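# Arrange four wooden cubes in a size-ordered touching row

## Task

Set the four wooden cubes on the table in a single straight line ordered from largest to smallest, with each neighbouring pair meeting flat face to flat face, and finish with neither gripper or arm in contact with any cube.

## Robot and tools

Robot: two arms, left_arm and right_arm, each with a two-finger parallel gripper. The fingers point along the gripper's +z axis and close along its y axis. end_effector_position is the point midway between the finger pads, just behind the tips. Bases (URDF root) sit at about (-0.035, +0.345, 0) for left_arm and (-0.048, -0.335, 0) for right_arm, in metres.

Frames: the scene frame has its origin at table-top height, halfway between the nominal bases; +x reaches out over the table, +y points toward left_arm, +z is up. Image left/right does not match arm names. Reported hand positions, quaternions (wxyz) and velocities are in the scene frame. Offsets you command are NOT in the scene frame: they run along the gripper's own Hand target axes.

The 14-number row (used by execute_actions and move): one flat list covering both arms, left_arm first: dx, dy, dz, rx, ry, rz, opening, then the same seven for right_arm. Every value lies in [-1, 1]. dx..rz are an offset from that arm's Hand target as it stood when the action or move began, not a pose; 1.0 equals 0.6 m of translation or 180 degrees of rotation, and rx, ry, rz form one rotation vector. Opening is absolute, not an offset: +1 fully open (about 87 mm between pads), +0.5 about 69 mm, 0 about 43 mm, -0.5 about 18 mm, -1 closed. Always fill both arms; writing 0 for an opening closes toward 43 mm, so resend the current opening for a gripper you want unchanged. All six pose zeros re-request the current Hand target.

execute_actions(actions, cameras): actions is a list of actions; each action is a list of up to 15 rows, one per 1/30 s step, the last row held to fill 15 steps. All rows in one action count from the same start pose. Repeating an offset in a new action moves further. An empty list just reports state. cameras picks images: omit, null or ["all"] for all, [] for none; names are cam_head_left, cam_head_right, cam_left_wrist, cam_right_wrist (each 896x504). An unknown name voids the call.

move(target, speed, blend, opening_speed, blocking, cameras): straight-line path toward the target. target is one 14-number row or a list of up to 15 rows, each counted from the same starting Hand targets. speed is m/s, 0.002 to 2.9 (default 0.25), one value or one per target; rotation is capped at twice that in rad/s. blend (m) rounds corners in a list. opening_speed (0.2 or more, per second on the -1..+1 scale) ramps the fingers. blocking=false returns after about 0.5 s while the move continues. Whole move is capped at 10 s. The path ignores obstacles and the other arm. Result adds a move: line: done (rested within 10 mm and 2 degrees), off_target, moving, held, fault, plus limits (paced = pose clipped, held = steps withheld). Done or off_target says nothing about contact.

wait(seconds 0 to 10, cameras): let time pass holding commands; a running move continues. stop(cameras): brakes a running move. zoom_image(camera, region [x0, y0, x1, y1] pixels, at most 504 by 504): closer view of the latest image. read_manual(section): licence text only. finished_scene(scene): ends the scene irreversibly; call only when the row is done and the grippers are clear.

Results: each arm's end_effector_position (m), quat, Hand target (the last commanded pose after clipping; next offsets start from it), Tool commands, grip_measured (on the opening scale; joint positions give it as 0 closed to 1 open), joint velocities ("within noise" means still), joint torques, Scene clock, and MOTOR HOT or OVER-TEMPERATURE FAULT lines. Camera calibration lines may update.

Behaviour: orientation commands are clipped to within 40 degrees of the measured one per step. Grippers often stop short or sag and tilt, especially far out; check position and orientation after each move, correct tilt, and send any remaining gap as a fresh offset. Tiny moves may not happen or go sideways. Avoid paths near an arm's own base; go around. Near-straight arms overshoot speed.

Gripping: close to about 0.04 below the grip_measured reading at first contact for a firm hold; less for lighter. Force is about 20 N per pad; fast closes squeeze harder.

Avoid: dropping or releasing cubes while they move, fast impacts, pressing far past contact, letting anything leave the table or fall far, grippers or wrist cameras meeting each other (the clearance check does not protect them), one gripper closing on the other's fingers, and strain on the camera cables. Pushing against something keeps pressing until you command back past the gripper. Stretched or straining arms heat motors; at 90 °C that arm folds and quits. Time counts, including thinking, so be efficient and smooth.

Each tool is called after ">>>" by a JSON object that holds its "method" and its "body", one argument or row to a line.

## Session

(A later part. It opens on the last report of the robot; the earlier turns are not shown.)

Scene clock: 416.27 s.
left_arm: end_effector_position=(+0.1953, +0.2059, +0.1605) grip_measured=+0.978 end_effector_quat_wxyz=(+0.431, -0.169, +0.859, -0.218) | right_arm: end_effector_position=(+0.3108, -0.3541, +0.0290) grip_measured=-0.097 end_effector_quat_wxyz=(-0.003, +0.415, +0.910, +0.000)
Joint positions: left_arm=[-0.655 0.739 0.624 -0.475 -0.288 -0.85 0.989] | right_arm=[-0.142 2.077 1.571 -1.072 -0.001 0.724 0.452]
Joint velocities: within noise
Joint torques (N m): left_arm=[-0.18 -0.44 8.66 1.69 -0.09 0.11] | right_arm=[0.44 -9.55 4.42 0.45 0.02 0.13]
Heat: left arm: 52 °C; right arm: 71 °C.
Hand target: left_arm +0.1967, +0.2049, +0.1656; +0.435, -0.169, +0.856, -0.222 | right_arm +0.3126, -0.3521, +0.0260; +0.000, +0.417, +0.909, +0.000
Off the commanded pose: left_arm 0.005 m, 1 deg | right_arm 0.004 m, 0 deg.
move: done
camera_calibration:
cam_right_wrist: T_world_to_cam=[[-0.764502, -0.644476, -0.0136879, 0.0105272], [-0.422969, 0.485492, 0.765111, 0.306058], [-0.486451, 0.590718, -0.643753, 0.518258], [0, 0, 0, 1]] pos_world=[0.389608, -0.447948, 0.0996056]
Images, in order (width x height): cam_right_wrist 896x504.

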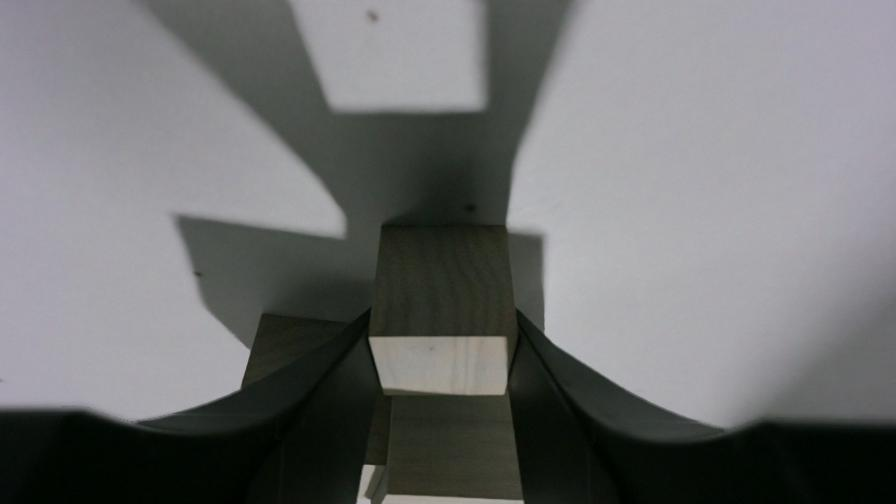

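>>> {"method": "move", "body": {
  "target": [
    [0,0,0,0,0,0,1, 0,0,-0.1333,0,0,0,-0.15],
    [0,0,0,0,0,0,1, 0.0755,0.191,-0.1333,0,0,-0.4272,-0.15],
    [0,0,0,0,0,0,1, 0.0755,0.191,-0.01,0,0,-0.4272,-0.15]
  ],
  "speed": [0.25,0.35,0.2],
  "blend": [0.02,0.01,0],
  "cameras": ["cam_right_wrist","cam_head_left"]
}}

Scene clock: 439.60 s.
left_arm: end_effector_position=(+0.1953, +0.2059, +0.1605) grip_measured=+0.978 end_effector_quat_wxyz=(+0.431, -0.169, +0.859, -0.218) | right_arm: end_effector_position=(+0.3679, -0.2430, +0.0343) grip_measured=-0.096 end_effector_quat_wxyz=(-0.004, -0.234, +0.972, +0.001)
Joint positions: left_arm=[-0.655 0.739 0.624 -0.475 -0.288 -0.85 0.989] | right_arm=[0.228 2.411 2.146 -1.315 -0.001 -0.233 0.452]
Joint velocities: within noise
Joint torques (N m): left_arm=[-0.18 -0.49 8.7 1.71 -0.1 0.1] | right_arm=[0.03 -12.15 4.64 0.48 -0.04 -0.09]
Heat: left arm: 52 °C; right arm: 67 °C.
Hand target: left_arm +0.1967, +0.2049, +0.1656; +0.435, -0.169, +0.856, -0.222 | right_arm +0.3699, -0.2430, +0.0320; +0.000, -0.238, +0.971, +0.000
Off the commanded pose: left_arm 0.005 m, 1 deg | right_arm 0.003 m, 1 deg.
move: done
camera_calibration:
cam_right_wrist: T_world_to_cam=[[0.440567, -0.897495, -0.0200739, -0.378798], [-0.56941, -0.296662, 0.766658, 0.135944], [-0.694027, -0.326334, -0.641742, 0.337251], [0, 0, 0, 1]] pos_world=[0.478355, -0.189583, 0.104602]
Images, in order (width x height): cam_head_left 896x504, cam_right_wrist 896x504.

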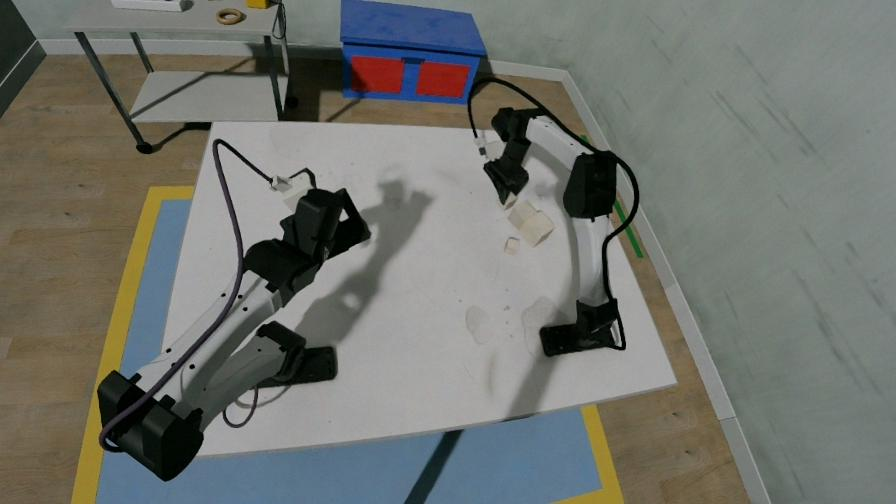

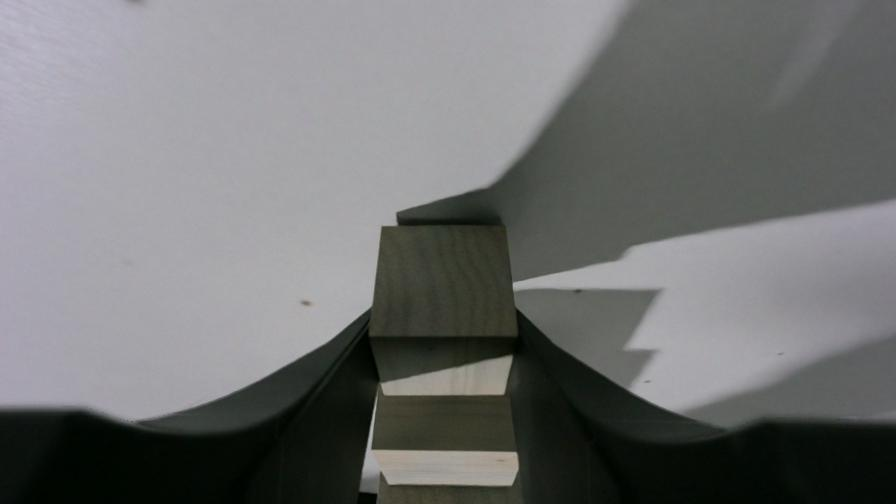

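>>> {"method": "zoom_image", "body": {
  "camera": "cam_right_wrist",
  "region": [340, 200, 560, 504]
}}

Scaled by 1.658 from the camera's 896x504 image, which has a finer 1280x720 frame.

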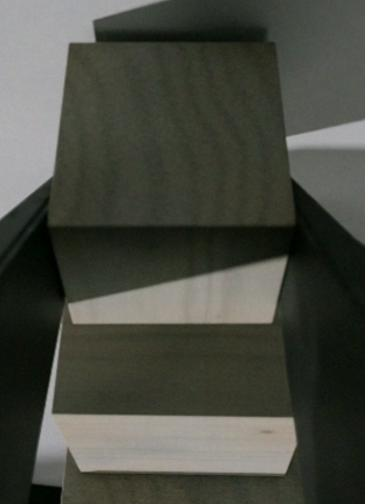

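>>> {"method": "move", "body": {
  "target": [
    [0,0,0,0,0,0,1, 0,0,0.0083,0,0,0.0039,-0.15],
    [0,0,0,0,0,0,1, 0.0533,0,0.0083,0,0,0.0039,-0.15]
  ],
  "speed": [0.05,0.05],
  "cameras": ["cam_right_wrist"]
}}

>>> {"method": "zoom_image", "body": {
  "camera": "cam_right_wrist",
  "region": [340, 200, 560, 504]
}}

Scene clock: 475.83 s.
left_arm: end_effector_position=(+0.1953, +0.2059, +0.1605) grip_measured=+0.978 end_effector_quat_wxyz=(+0.431, -0.169, +0.859, -0.218) | right_arm: end_effector_position=(+0.3436, -0.2543, +0.0292) grip_measured=-0.096 end_effector_quat_wxyz=(+0.000, -0.233, +0.973, -0.004)
Joint positions: left_arm=[-0.655 0.739 0.624 -0.475 -0.288 -0.85 0.989] | right_arm=[0.22 2.275 1.891 -1.188 0.007 -0.239 0.452]
Joint velocities: within noise
Joint torques (N m): left_arm=[-0.21 -0.44 8.69 1.7 -0.09 0.11] | right_arm=[-0.73 -12.08 3.17 0.47 -0.12 -0.07]
Heat: left arm: 53 °C; right arm: 66 °C.
Hand target: left_arm +0.1967, +0.2049, +0.1656; +0.435, -0.169, +0.856, -0.222 | right_arm +0.3415, -0.2578, +0.0270; +0.000, -0.232, +0.973, +0.000
Off the commanded pose: left_arm 0.005 m, 1 deg | right_arm 0.005 m, 0 deg.
move: done
camera_calibration:
cam_right_wrist: T_world_to_cam=[[0.438763, -0.898545, -0.0102166, -0.378276], [-0.577462, -0.290651, 0.762928, 0.127003], [-0.688495, -0.328845, -0.646402, 0.311055], [0, 0, 0, 1]] pos_world=[0.453472, -0.200696, 0.100308]
Images, in order (width x height): cam_right_wrist 896x504.

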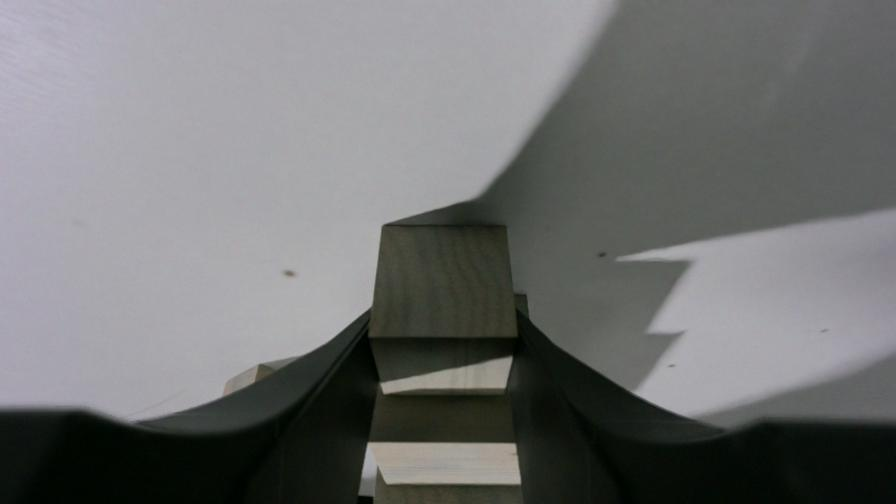

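Scaled by 1.658 from the camera's 896x504 image, which has a finer 1280x720 frame.

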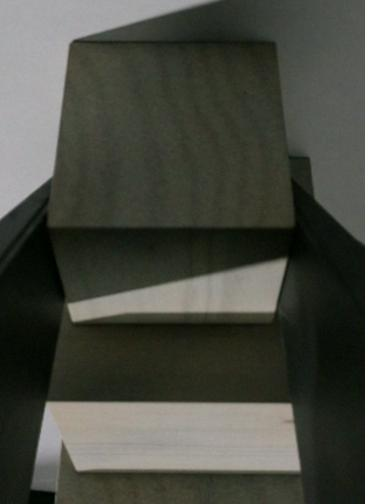

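>>> {"method": "zoom_image", "body": {
  "camera": "cam_right_wrist",
  "region": [490, 270, 550, 330]
}}

>>> {"method": "zoom_image", "body": {
  "camera": "cam_right_wrist",
  "region": [350, 370, 550, 504]
}}

Scaled by 8.400 from the camera's 896x504 image, which has a finer 1280x720 frame.

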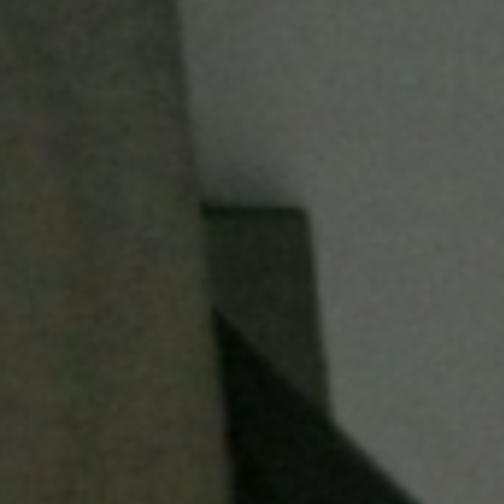

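Scaled by 2.520 from the camera's 896x504 image, which has a finer 1280x720 frame.

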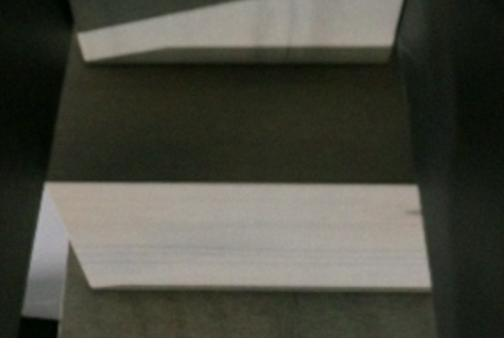

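>>> {"method": "move", "body": {
  "target": [
    [0,0,0,0,0,0,1, -0.0167,-0.01,0,0,0,0,-0.15],
    [0,0,0,0,0,0,1, -0.006,-0.0085,0,0,0,0,-0.15]
  ],
  "speed": [0.05,0.05],
  "cameras": ["cam_right_wrist"]
}}

>>> {"method": "zoom_image", "body": {
  "camera": "cam_right_wrist",
  "region": [350, 200, 550, 504]
}}

Scene clock: 516.93 s.
left_arm: end_effector_position=(+0.1953, +0.2059, +0.1605) grip_measured=+0.978 end_effector_quat_wxyz=(+0.431, -0.169, +0.859, -0.218) | right_arm: end_effector_position=(+0.3471, -0.2587, +0.0299) grip_measured=-0.096 end_effector_quat_wxyz=(-0.001, -0.230, +0.973, -0.003)
Joint positions: left_arm=[-0.655 0.739 0.624 -0.475 -0.288 -0.85 0.989] | right_arm=[0.208 2.287 1.914 -1.199 0.007 -0.246 0.452]
Joint velocities: within noise
Joint torques (N m): left_arm=[-0.16 -0.47 8.7 1.7 -0.1 0.09] | right_arm=[-0.57 -11.38 4.23 0.45 -0.11 -0.09]
Heat: left arm: 53 °C; right arm: 76 °C. Fold the right arm in close to its base, or ease its load, before you think long.
Hand target: left_arm +0.1967, +0.2049, +0.1656; +0.435, -0.169, +0.856, -0.222 | right_arm +0.3471, -0.2607, +0.0270; +0.000, -0.232, +0.973, +0.000
Off the commanded pose: left_arm 0.005 m, 1 deg | right_arm 0.004 m, 0 deg.
MOTOR HOT: joint 2 (shoulder) of the right arm reports 76 °C; the controller's stop level is 90 °C. To cool a motor, set the load down, stop pushing, or move to a pose that needs little force.
move: done
camera_calibration:
cam_right_wrist: T_world_to_cam=[[0.434604, -0.900562, -0.0103501, -0.382751], [-0.578198, -0.287808, 0.763449, 0.128287], [-0.690512, -0.325813, -0.645786, 0.313896], [0, 0, 0, 1]] pos_world=[0.457269, -0.205498, 0.100808]
Images, in order (width x height): cam_right_wrist 896x504.

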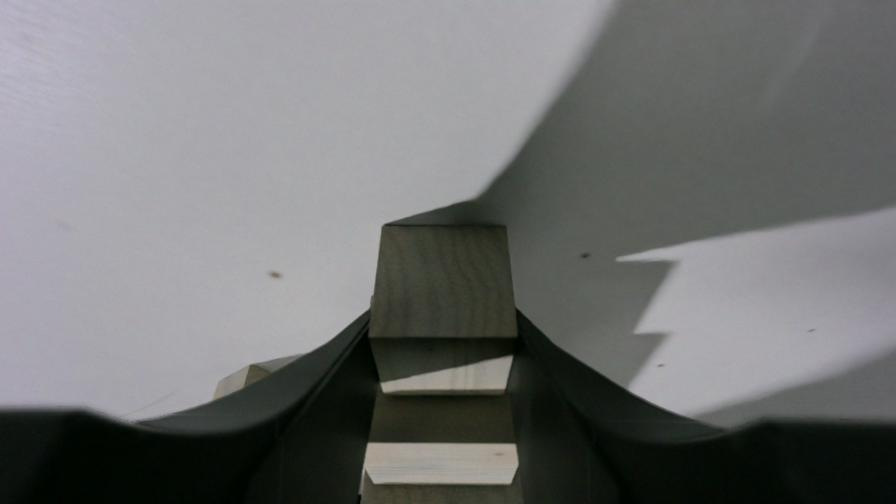

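Scaled by 1.658 from the camera's 896x504 image, which has a finer 1280x720 frame.

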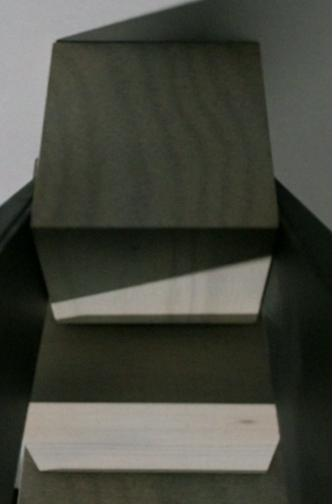

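>>> {"method": "move", "body": {
  "target": [
    [0,0,0,0,0,0,1, 0.0117,0.005,0,0,0,0,-0.15],
    [0,0,0,0,0,0,1, 0.0067,0.005,0,0,0,0,-0.15],
    [0,0,0,0,0,0,1, 0.0067,0.005,0,0,0,0,0.3],
    [0,0,0,0,0,0,1, 0.0067,0.005,-0.165,0,0,0,0.3],
    [0,0,0,0,0,0,1, 0.1615,0.1658,-0.1,0,0,-0.2261,0.3]
  ],
  "speed": [0.04,0.04,0.05,0.25,0.25],
  "blend": [0,0,0,0.02,0],
  "opening_speed": 1.0
}}

Scene clock: 558.93 s.
left_arm: end_effector_position=(+0.1953, +0.2059, +0.1605) grip_measured=+0.978 end_effector_quat_wxyz=(+0.431, -0.169, +0.859, -0.218) | right_arm: end_effector_position=(+0.2136, -0.2184, +0.0795) grip_measured=+0.300 end_effector_quat_wxyz=(-0.024, -0.551, +0.834, -0.002)
Joint positions: left_arm=[-0.655 0.739 0.624 -0.475 -0.288 -0.85 0.989] | right_arm=[0.501 1.806 1.394 -1.205 0.007 -0.656 0.65]
Joint velocities: within noise
Joint torques (N m): left_arm=[-0.21 -0.47 8.72 1.69 -0.1 0.1] | right_arm=[0.2 -10.67 4.48 0.4 -0.15 -0.08]
Heat: left arm: 53 °C; right arm: 74 °C. Fold the right arm in close to its base, or ease its load, before you think long.
Hand target: left_arm +0.1967, +0.2049, +0.1656; +0.435, -0.169, +0.856, -0.222 | right_arm +0.2157, -0.2158, +0.0870; +0.000, -0.556, +0.831, +0.000
Off the commanded pose: left_arm 0.005 m, 1 deg | right_arm 0.008 m, 3 deg.
MOTOR HOT: still on. Joint 2 (shoulder) of the right arm reports 74 °C.
move: off_target (right_arm)
camera_calibration:
cam_right_wrist: T_world_to_cam=[[0.912626, -0.406949, -0.0388099, -0.280079], [-0.222761, -0.574667, 0.787487, -0.115684], [-0.342769, -0.710036, -0.615108, 0.106257], [0, 0, 0, 1]] pos_world=[0.266259, -0.105011, 0.145589]

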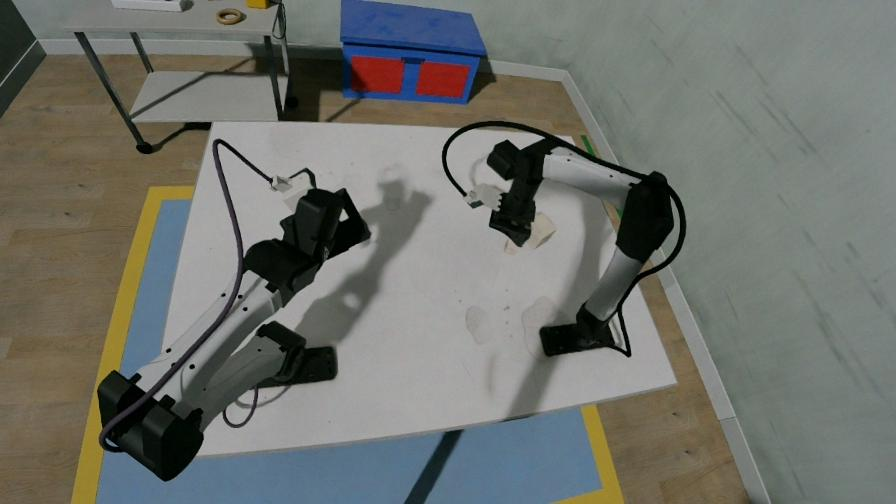

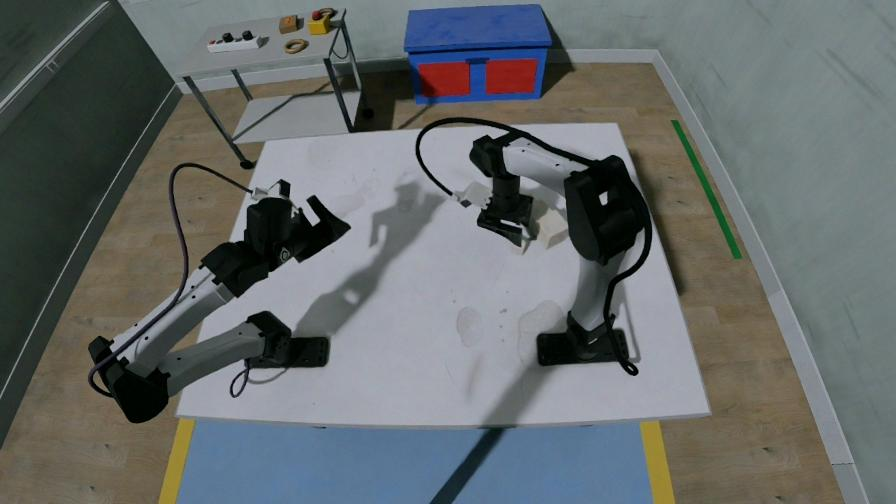

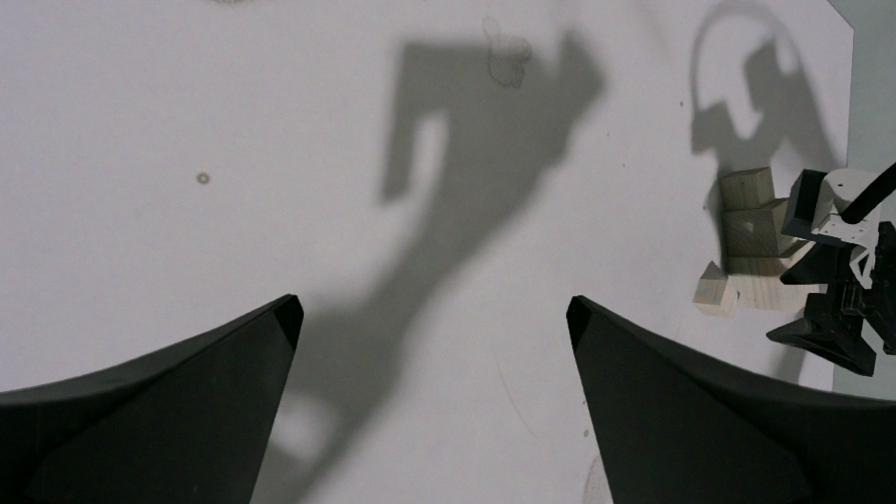

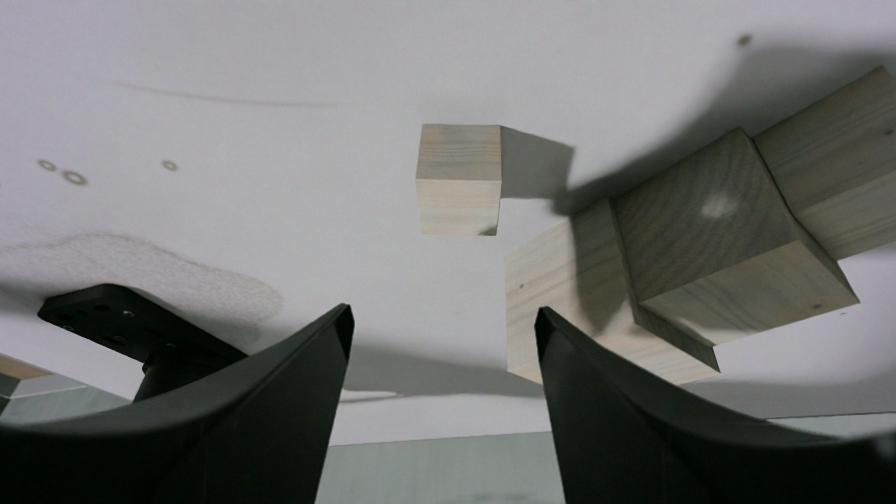

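>>> {"method": "zoom_image", "body": {
  "camera": "cam_right_wrist",
  "region": [490, 50, 896, 400]
}}

>>> {"method": "move", "body": {
  "target": [
    [0,0,0,0,0,0,1, -0.005,-0.0028,0.12,0,0,0,0.3],
    [0,0,0,0,0,0,1, -0.005,-0.0028,0.12,0,0,0,-0.4]
  ],
  "speed": 0.15,
  "opening_speed": 1.5,
  "cameras": ["cam_right_wrist"]
}}

Scaled by 1.241 from the camera's 896x504 image, which has a finer 1280x720 frame.

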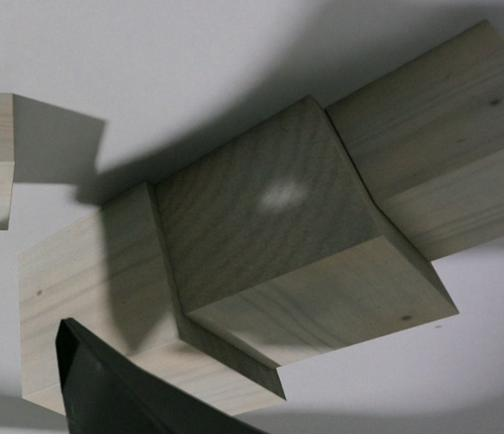

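Scene clock: 577.93 s.
left_arm: end_effector_position=(+0.1953, +0.2059, +0.1605) grip_measured=+0.978 end_effector_quat_wxyz=(+0.431, -0.169, +0.859, -0.218) | right_arm: end_effector_position=(+0.2175, -0.2163, +0.0189) grip_measured=-0.253 end_effector_quat_wxyz=(-0.003, -0.552, +0.834, -0.003)
Joint positions: left_arm=[-0.655 0.739 0.624 -0.475 -0.288 -0.85 0.989] | right_arm=[0.501 1.848 1.203 -0.931 0.007 -0.657 0.374]
Joint velocities: within noise
Joint torques (N m): left_arm=[-0.23 -0.49 8.65 1.69 -0.08 0.11] | right_arm=[0.28 -7.16 4.55 0.48 -0.15 -0.05]
Heat: left arm: 53 °C; right arm: 70 °C.
Hand target: left_arm +0.1967, +0.2049, +0.1656; +0.435, -0.169, +0.856, -0.222 | right_arm +0.2184, -0.2137, +0.0151; +0.000, -0.556, +0.831, +0.000
Off the commanded pose: left_arm 0.005 m, 1 deg | right_arm 0.005 m, 1 deg.
MOTOR HOT: cleared for the motors of the right arm.
move: done
camera_calibration:
cam_right_wrist: T_world_to_cam=[[0.913884, -0.40573, -0.0140825, -0.285499], [-0.25044, -0.590725, 0.767023, -0.0629592], [-0.319523, -0.697443, -0.641465, 0.0700494], [0, 0, 0, 1]] pos_world=[0.267528, -0.104172, 0.0892049]
Images, in order (width x height): cam_right_wrist 896x504.

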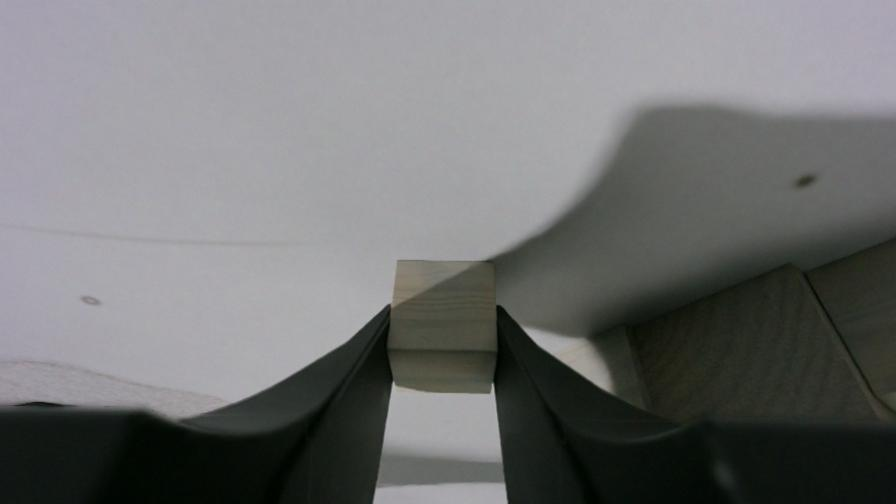

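>>> {"method": "move", "body": {
  "target": [
    [0,0,0,0,0,0,1, 0,0,-0.125,0,0,0,-0.31],
    [0,0,0,0,0,0,1, -0.0905,-0.2882,-0.125,0,0,0.2254,-0.31],
    [0,0,0,0,0,0,1, -0.0905,-0.2882,-0.0083,0,0,0.2254,-0.31]
  ],
  "speed": [0.25,0.3,0.2],
  "blend": [0.015,0.01,0],
  "cameras": ["cam_right_wrist","cam_head_left"]
}}

>>> {"method": "zoom_image", "body": {
  "camera": "cam_right_wrist",
  "region": [340, 230, 560, 504]
}}

Scene clock: 606.03 s.
left_arm: end_effector_position=(+0.1953, +0.2059, +0.1605) grip_measured=+0.978 end_effector_quat_wxyz=(+0.431, -0.169, +0.859, -0.218) | right_arm: end_effector_position=(+0.3908, -0.2327, +0.0227) grip_measured=-0.253 end_effector_quat_wxyz=(-0.019, -0.239, +0.971, -0.004)
Joint positions: left_arm=[-0.655 0.739 0.624 -0.475 -0.288 -0.85 0.989] | right_arm=[0.242 2.628 2.497 -1.477 0.007 -0.231 0.374]
Joint velocities: within noise
Joint torques (N m): left_arm=[-0.23 -0.54 8.68 1.7 -0.1 0.1] | right_arm=[-0.08 -13.29 4.38 0.65 -0.12 0.14]
Heat: left arm: 54 °C; right arm: 67 °C.
Hand target: left_arm +0.1967, +0.2049, +0.1656; +0.435, -0.169, +0.856, -0.222 | right_arm +0.3989, -0.2296, +0.0199; +0.000, -0.233, +0.972, +0.000
Off the commanded pose: left_arm 0.005 m, 1 deg | right_arm 0.009 m, 2 deg.
move: done
camera_calibration:
cam_right_wrist: T_world_to_cam=[[0.450541, -0.89258, -0.0177095, -0.382725], [-0.545557, -0.290971, 0.785941, 0.152488], [-0.706668, -0.344437, -0.618048, 0.349365], [0, 0, 0, 1]] pos_world=[0.502509, -0.176909, 0.0892994]
Images, in order (width x height): cam_head_left 896x504, cam_right_wrist 896x504.

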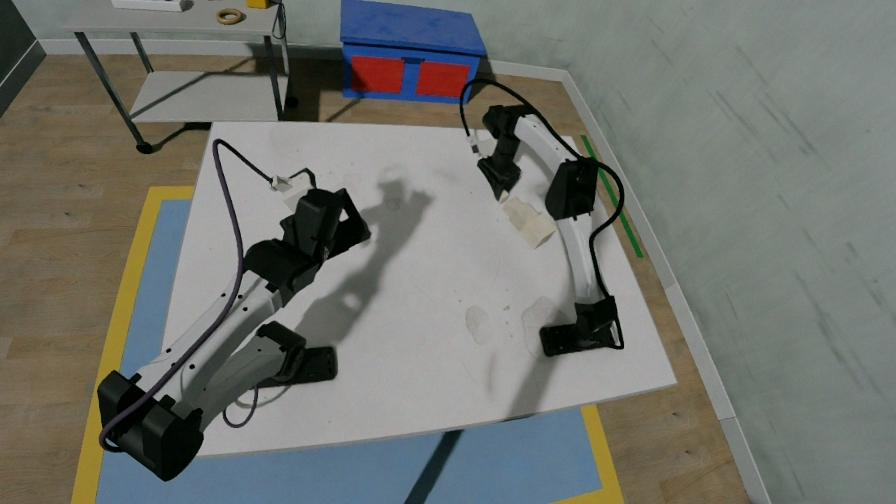

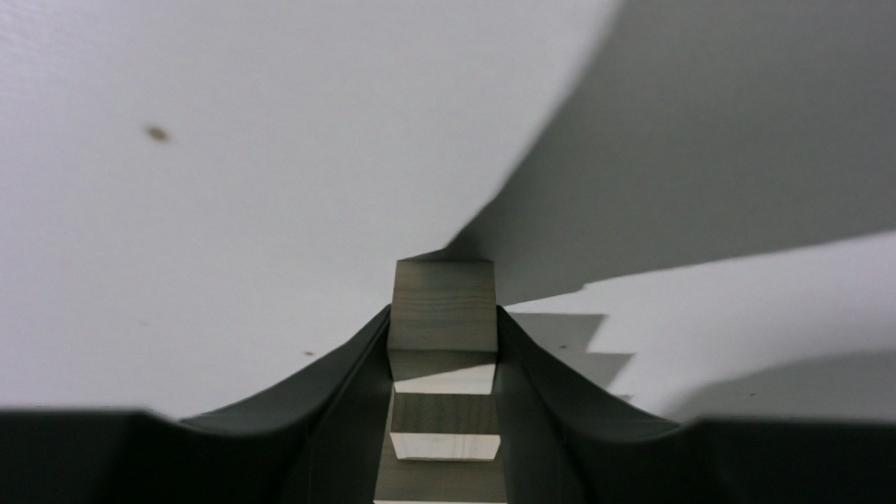

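Scaled by 1.839 from the camera's 896x504 image, which has a finer 1280x720 frame.

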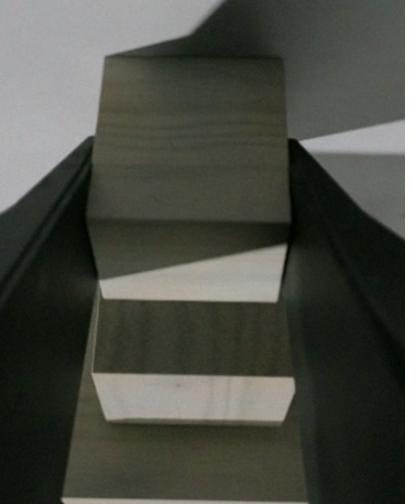

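>>> {"method": "move", "body": {
  "target": [
    [0,0,0,0,0,0,1, 0,0,0.0058,0,0,0.0022,-0.31],
    [0,0,0,0,0,0,1, 0.0617,0,0.0058,0,0,0.0022,-0.31]
  ],
  "speed": [0.05,0.06],
  "cameras": ["cam_right_wrist"]
}}

>>> {"method": "zoom_image", "body": {
  "camera": "cam_right_wrist",
  "region": [340, 230, 560, 504]
}}

Scene clock: 659.87 s.
left_arm: end_effector_position=(+0.1953, +0.2059, +0.1605) grip_measured=+0.978 end_effector_quat_wxyz=(+0.431, -0.169, +0.859, -0.218) | right_arm: end_effector_position=(+0.3653, -0.2435, +0.0212) grip_measured=-0.253 end_effector_quat_wxyz=(-0.003, -0.232, +0.973, -0.003)
Joint positions: left_arm=[-0.655 0.739 0.624 -0.475 -0.288 -0.85 0.989] | right_arm=[0.231 2.399 2.073 -1.251 0.005 -0.227 0.374]
Joint velocities: within noise
Joint torques (N m): left_arm=[-0.25 -0.46 8.66 1.7 -0.09 0.11] | right_arm=[-0.7 -12.4 3.22 0.57 -0.1 -0.02]
Heat: left arm: 54 °C; right arm: 86 °C. Fold the right arm in close to its base, or ease its load, before you think long.
Hand target: left_arm +0.1967, +0.2049, +0.1656; +0.435, -0.169, +0.856, -0.222 | right_arm +0.3660, -0.2463, +0.0165; +0.000, -0.230, +0.973, +0.000
Off the commanded pose: left_arm 0.005 m, 1 deg | right_arm 0.006 m, 1 deg.
MOTOR HOT: joint 2 (shoulder) of the right arm reports 86 °C; the controller's stop level is 90 °C. To cool a motor, set the load down, stop pushing, or move to a pose that needs little force.
move: done
camera_calibration:
cam_right_wrist: T_world_to_cam=[[0.438328, -0.898722, -0.0129531, -0.377972], [-0.572871, -0.290449, 0.766458, 0.147125], [-0.692595, -0.328539, -0.642163, 0.325878], [0, 0, 0, 1]] pos_world=[0.47566, -0.189896, 0.0916056]
Images, in order (width x height): cam_right_wrist 896x504.

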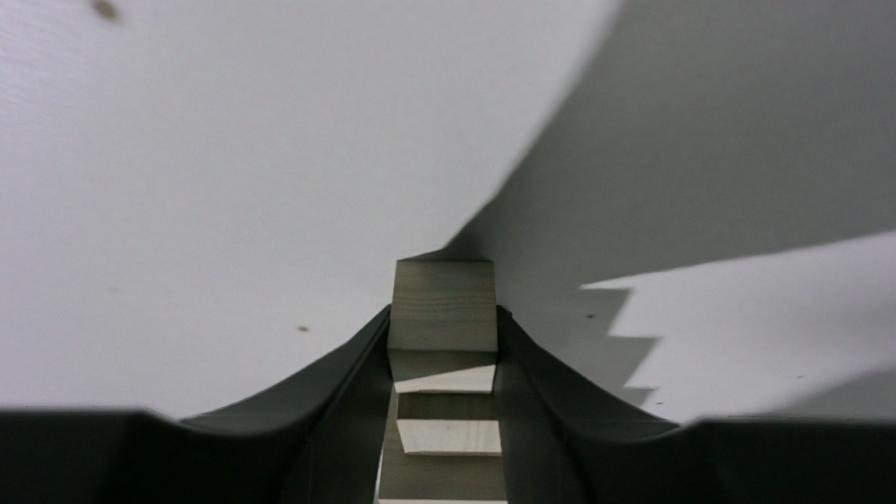

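Scaled by 1.839 from the camera's 896x504 image, which has a finer 1280x720 frame.

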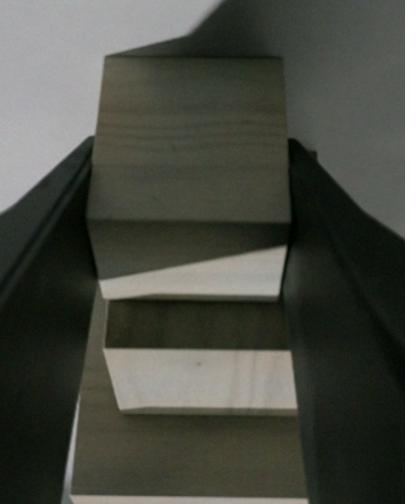

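>>> {"method": "move", "body": {
  "target": [
    [0,0,0,0,0,0,1, -0.004,0,0,0,0,0,0.15],
    [0,0,0,0,0,0,1, -0.004,0,-0.17,0,0,0,0.15],
    [0,0,0,0,0,0,1, 0.31,-0.001,-0.3,0,0,0.148,0.15]
  ],
  "speed": [0.05,0.25,0.3],
  "blend": [0,0.03,0],
  "opening_speed": 1.5
}}

Scene clock: 673.07 s.
left_arm: end_effector_position=(+0.1953, +0.2059, +0.1605) grip_measured=+0.978 end_effector_quat_wxyz=(+0.431, -0.169, +0.859, -0.218) | right_arm: end_effector_position=(+0.2021, -0.3306, +0.1943) grip_measured=+0.150 end_effector_quat_wxyz=(+0.018, -0.007, +1.000, -0.003)
Joint positions: left_arm=[-0.655 0.739 0.624 -0.475 -0.288 -0.85 0.989] | right_arm=[0.009 1.647 1.682 -1.569 0.005 0.006 0.575]
Joint velocities: within noise
Joint torques (N m): left_arm=[-0.24 -0.43 8.68 1.71 -0.1 0.1] | right_arm=[-0.27 -7.45 4.46 0.4 -0.1 0.15]
Heat: left arm: 54 °C; right arm: 85 °C. Fold the right arm in close to its base, or ease its load, before you think long.
Hand target: left_arm +0.1967, +0.2049, +0.1656; +0.435, -0.169, +0.856, -0.222 | right_arm +0.2000, -0.3301, +0.1965; +0.000, +0.000, +1.000, +0.000
Off the commanded pose: left_arm 0.005 m, 1 deg | right_arm 0.003 m, 2 deg.
MOTOR HOT: still on. Joint 2 (shoulder) of the right arm reports 85 °C.
joint read past its limit (right arm) — joint 4 (wrist pitch), lower limit.
joint sent to its limit (right arm) — joint 4 (wrist pitch), lower limit. The joint targets are off in orientation, not in position.
move: done
camera_calibration:
cam_right_wrist: T_world_to_cam=[[-0.000810131, -0.999925, -0.0122187, -0.327331], [-0.675438, -0.0084631, 0.737368, 0.0152752], [-0.737416, 0.00885032, -0.675381, 0.422395], [0, 0, 0, 1]] pos_world=[0.321533, -0.330915, 0.270014]

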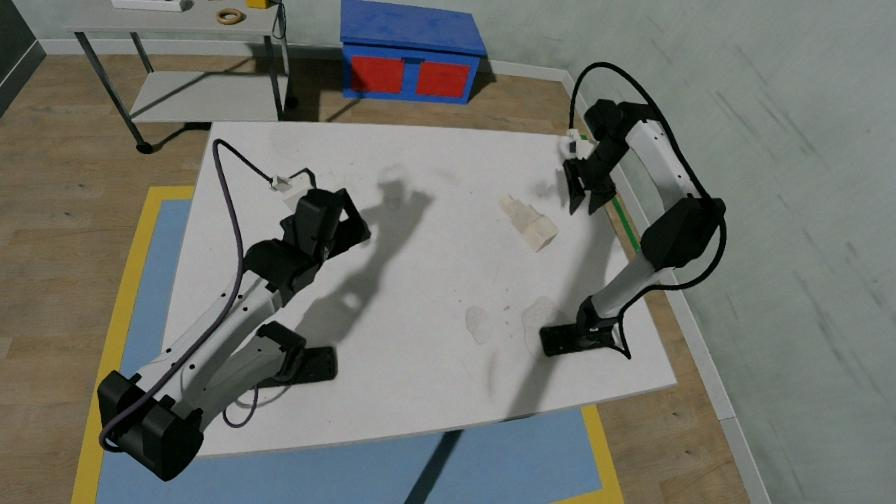

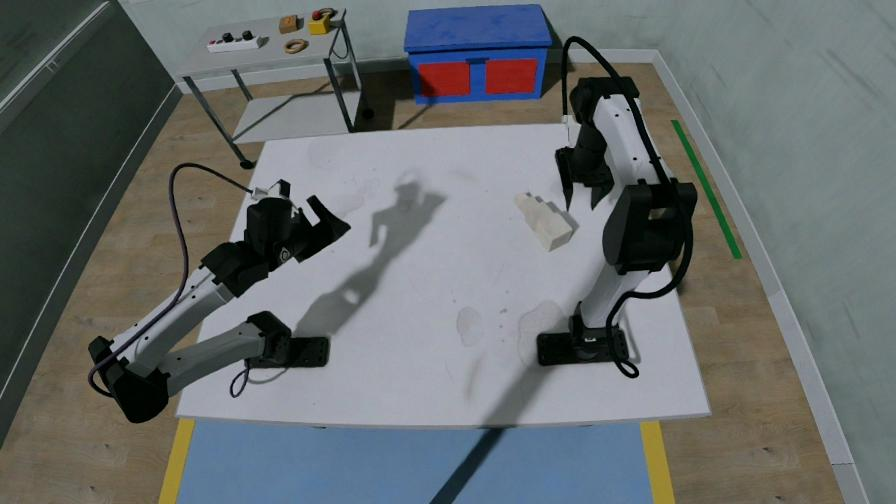

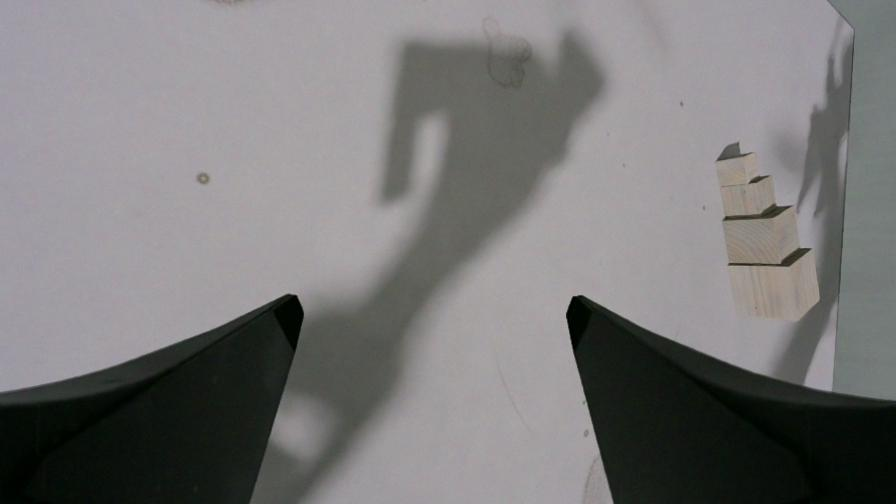

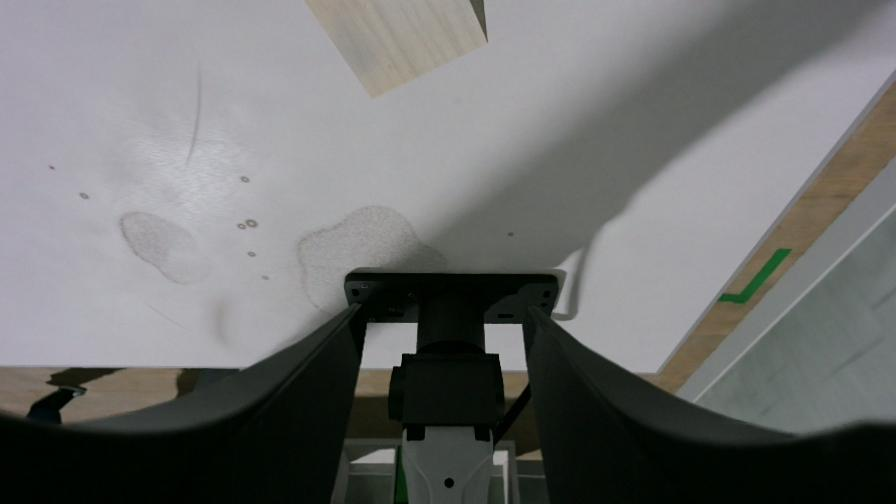

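>>> {"method": "zoom_image", "body": {
  "camera": "cam_left_wrist",
  "region": [690, 120, 850, 340]
}}

>>> {"method": "zoom_image", "body": {
  "camera": "cam_head_right",
  "region": [490, 170, 600, 270]
}}

>>> {"method": "zoom_image", "body": {
  "camera": "cam_head_left",
  "region": [480, 170, 590, 270]
}}

Scaled by 2.291 from the camera's 896x504 image, which has a finer 1280x720 frame.

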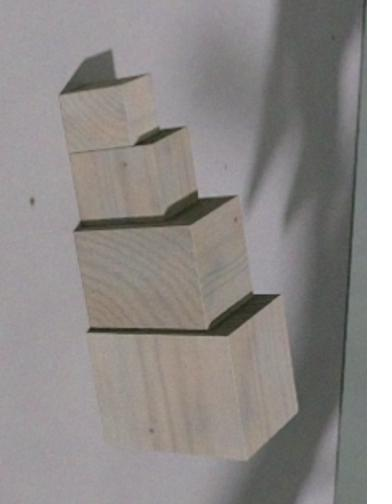

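Scaled by 4.582 from the camera's 896x504 image, which has a finer 1280x720 frame.

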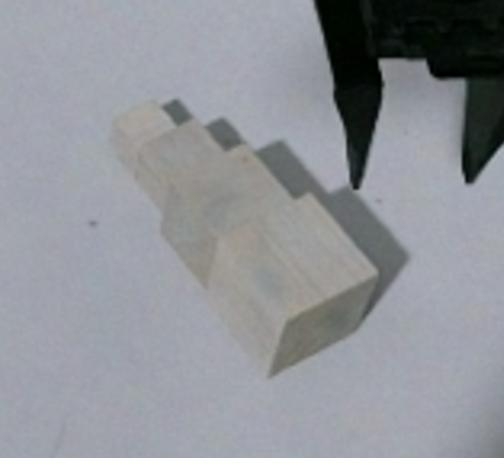

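Scaled by 4.582 from the camera's 896x504 image, which has a finer 1280x720 frame.

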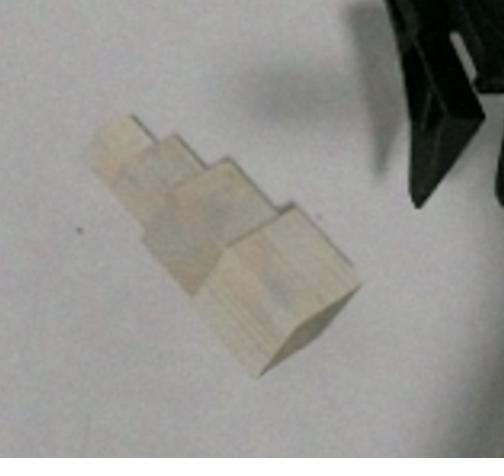

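>>> {"method": "finished_scene", "body": {
  "scene": 1
}}

The scene is finished: the task was done.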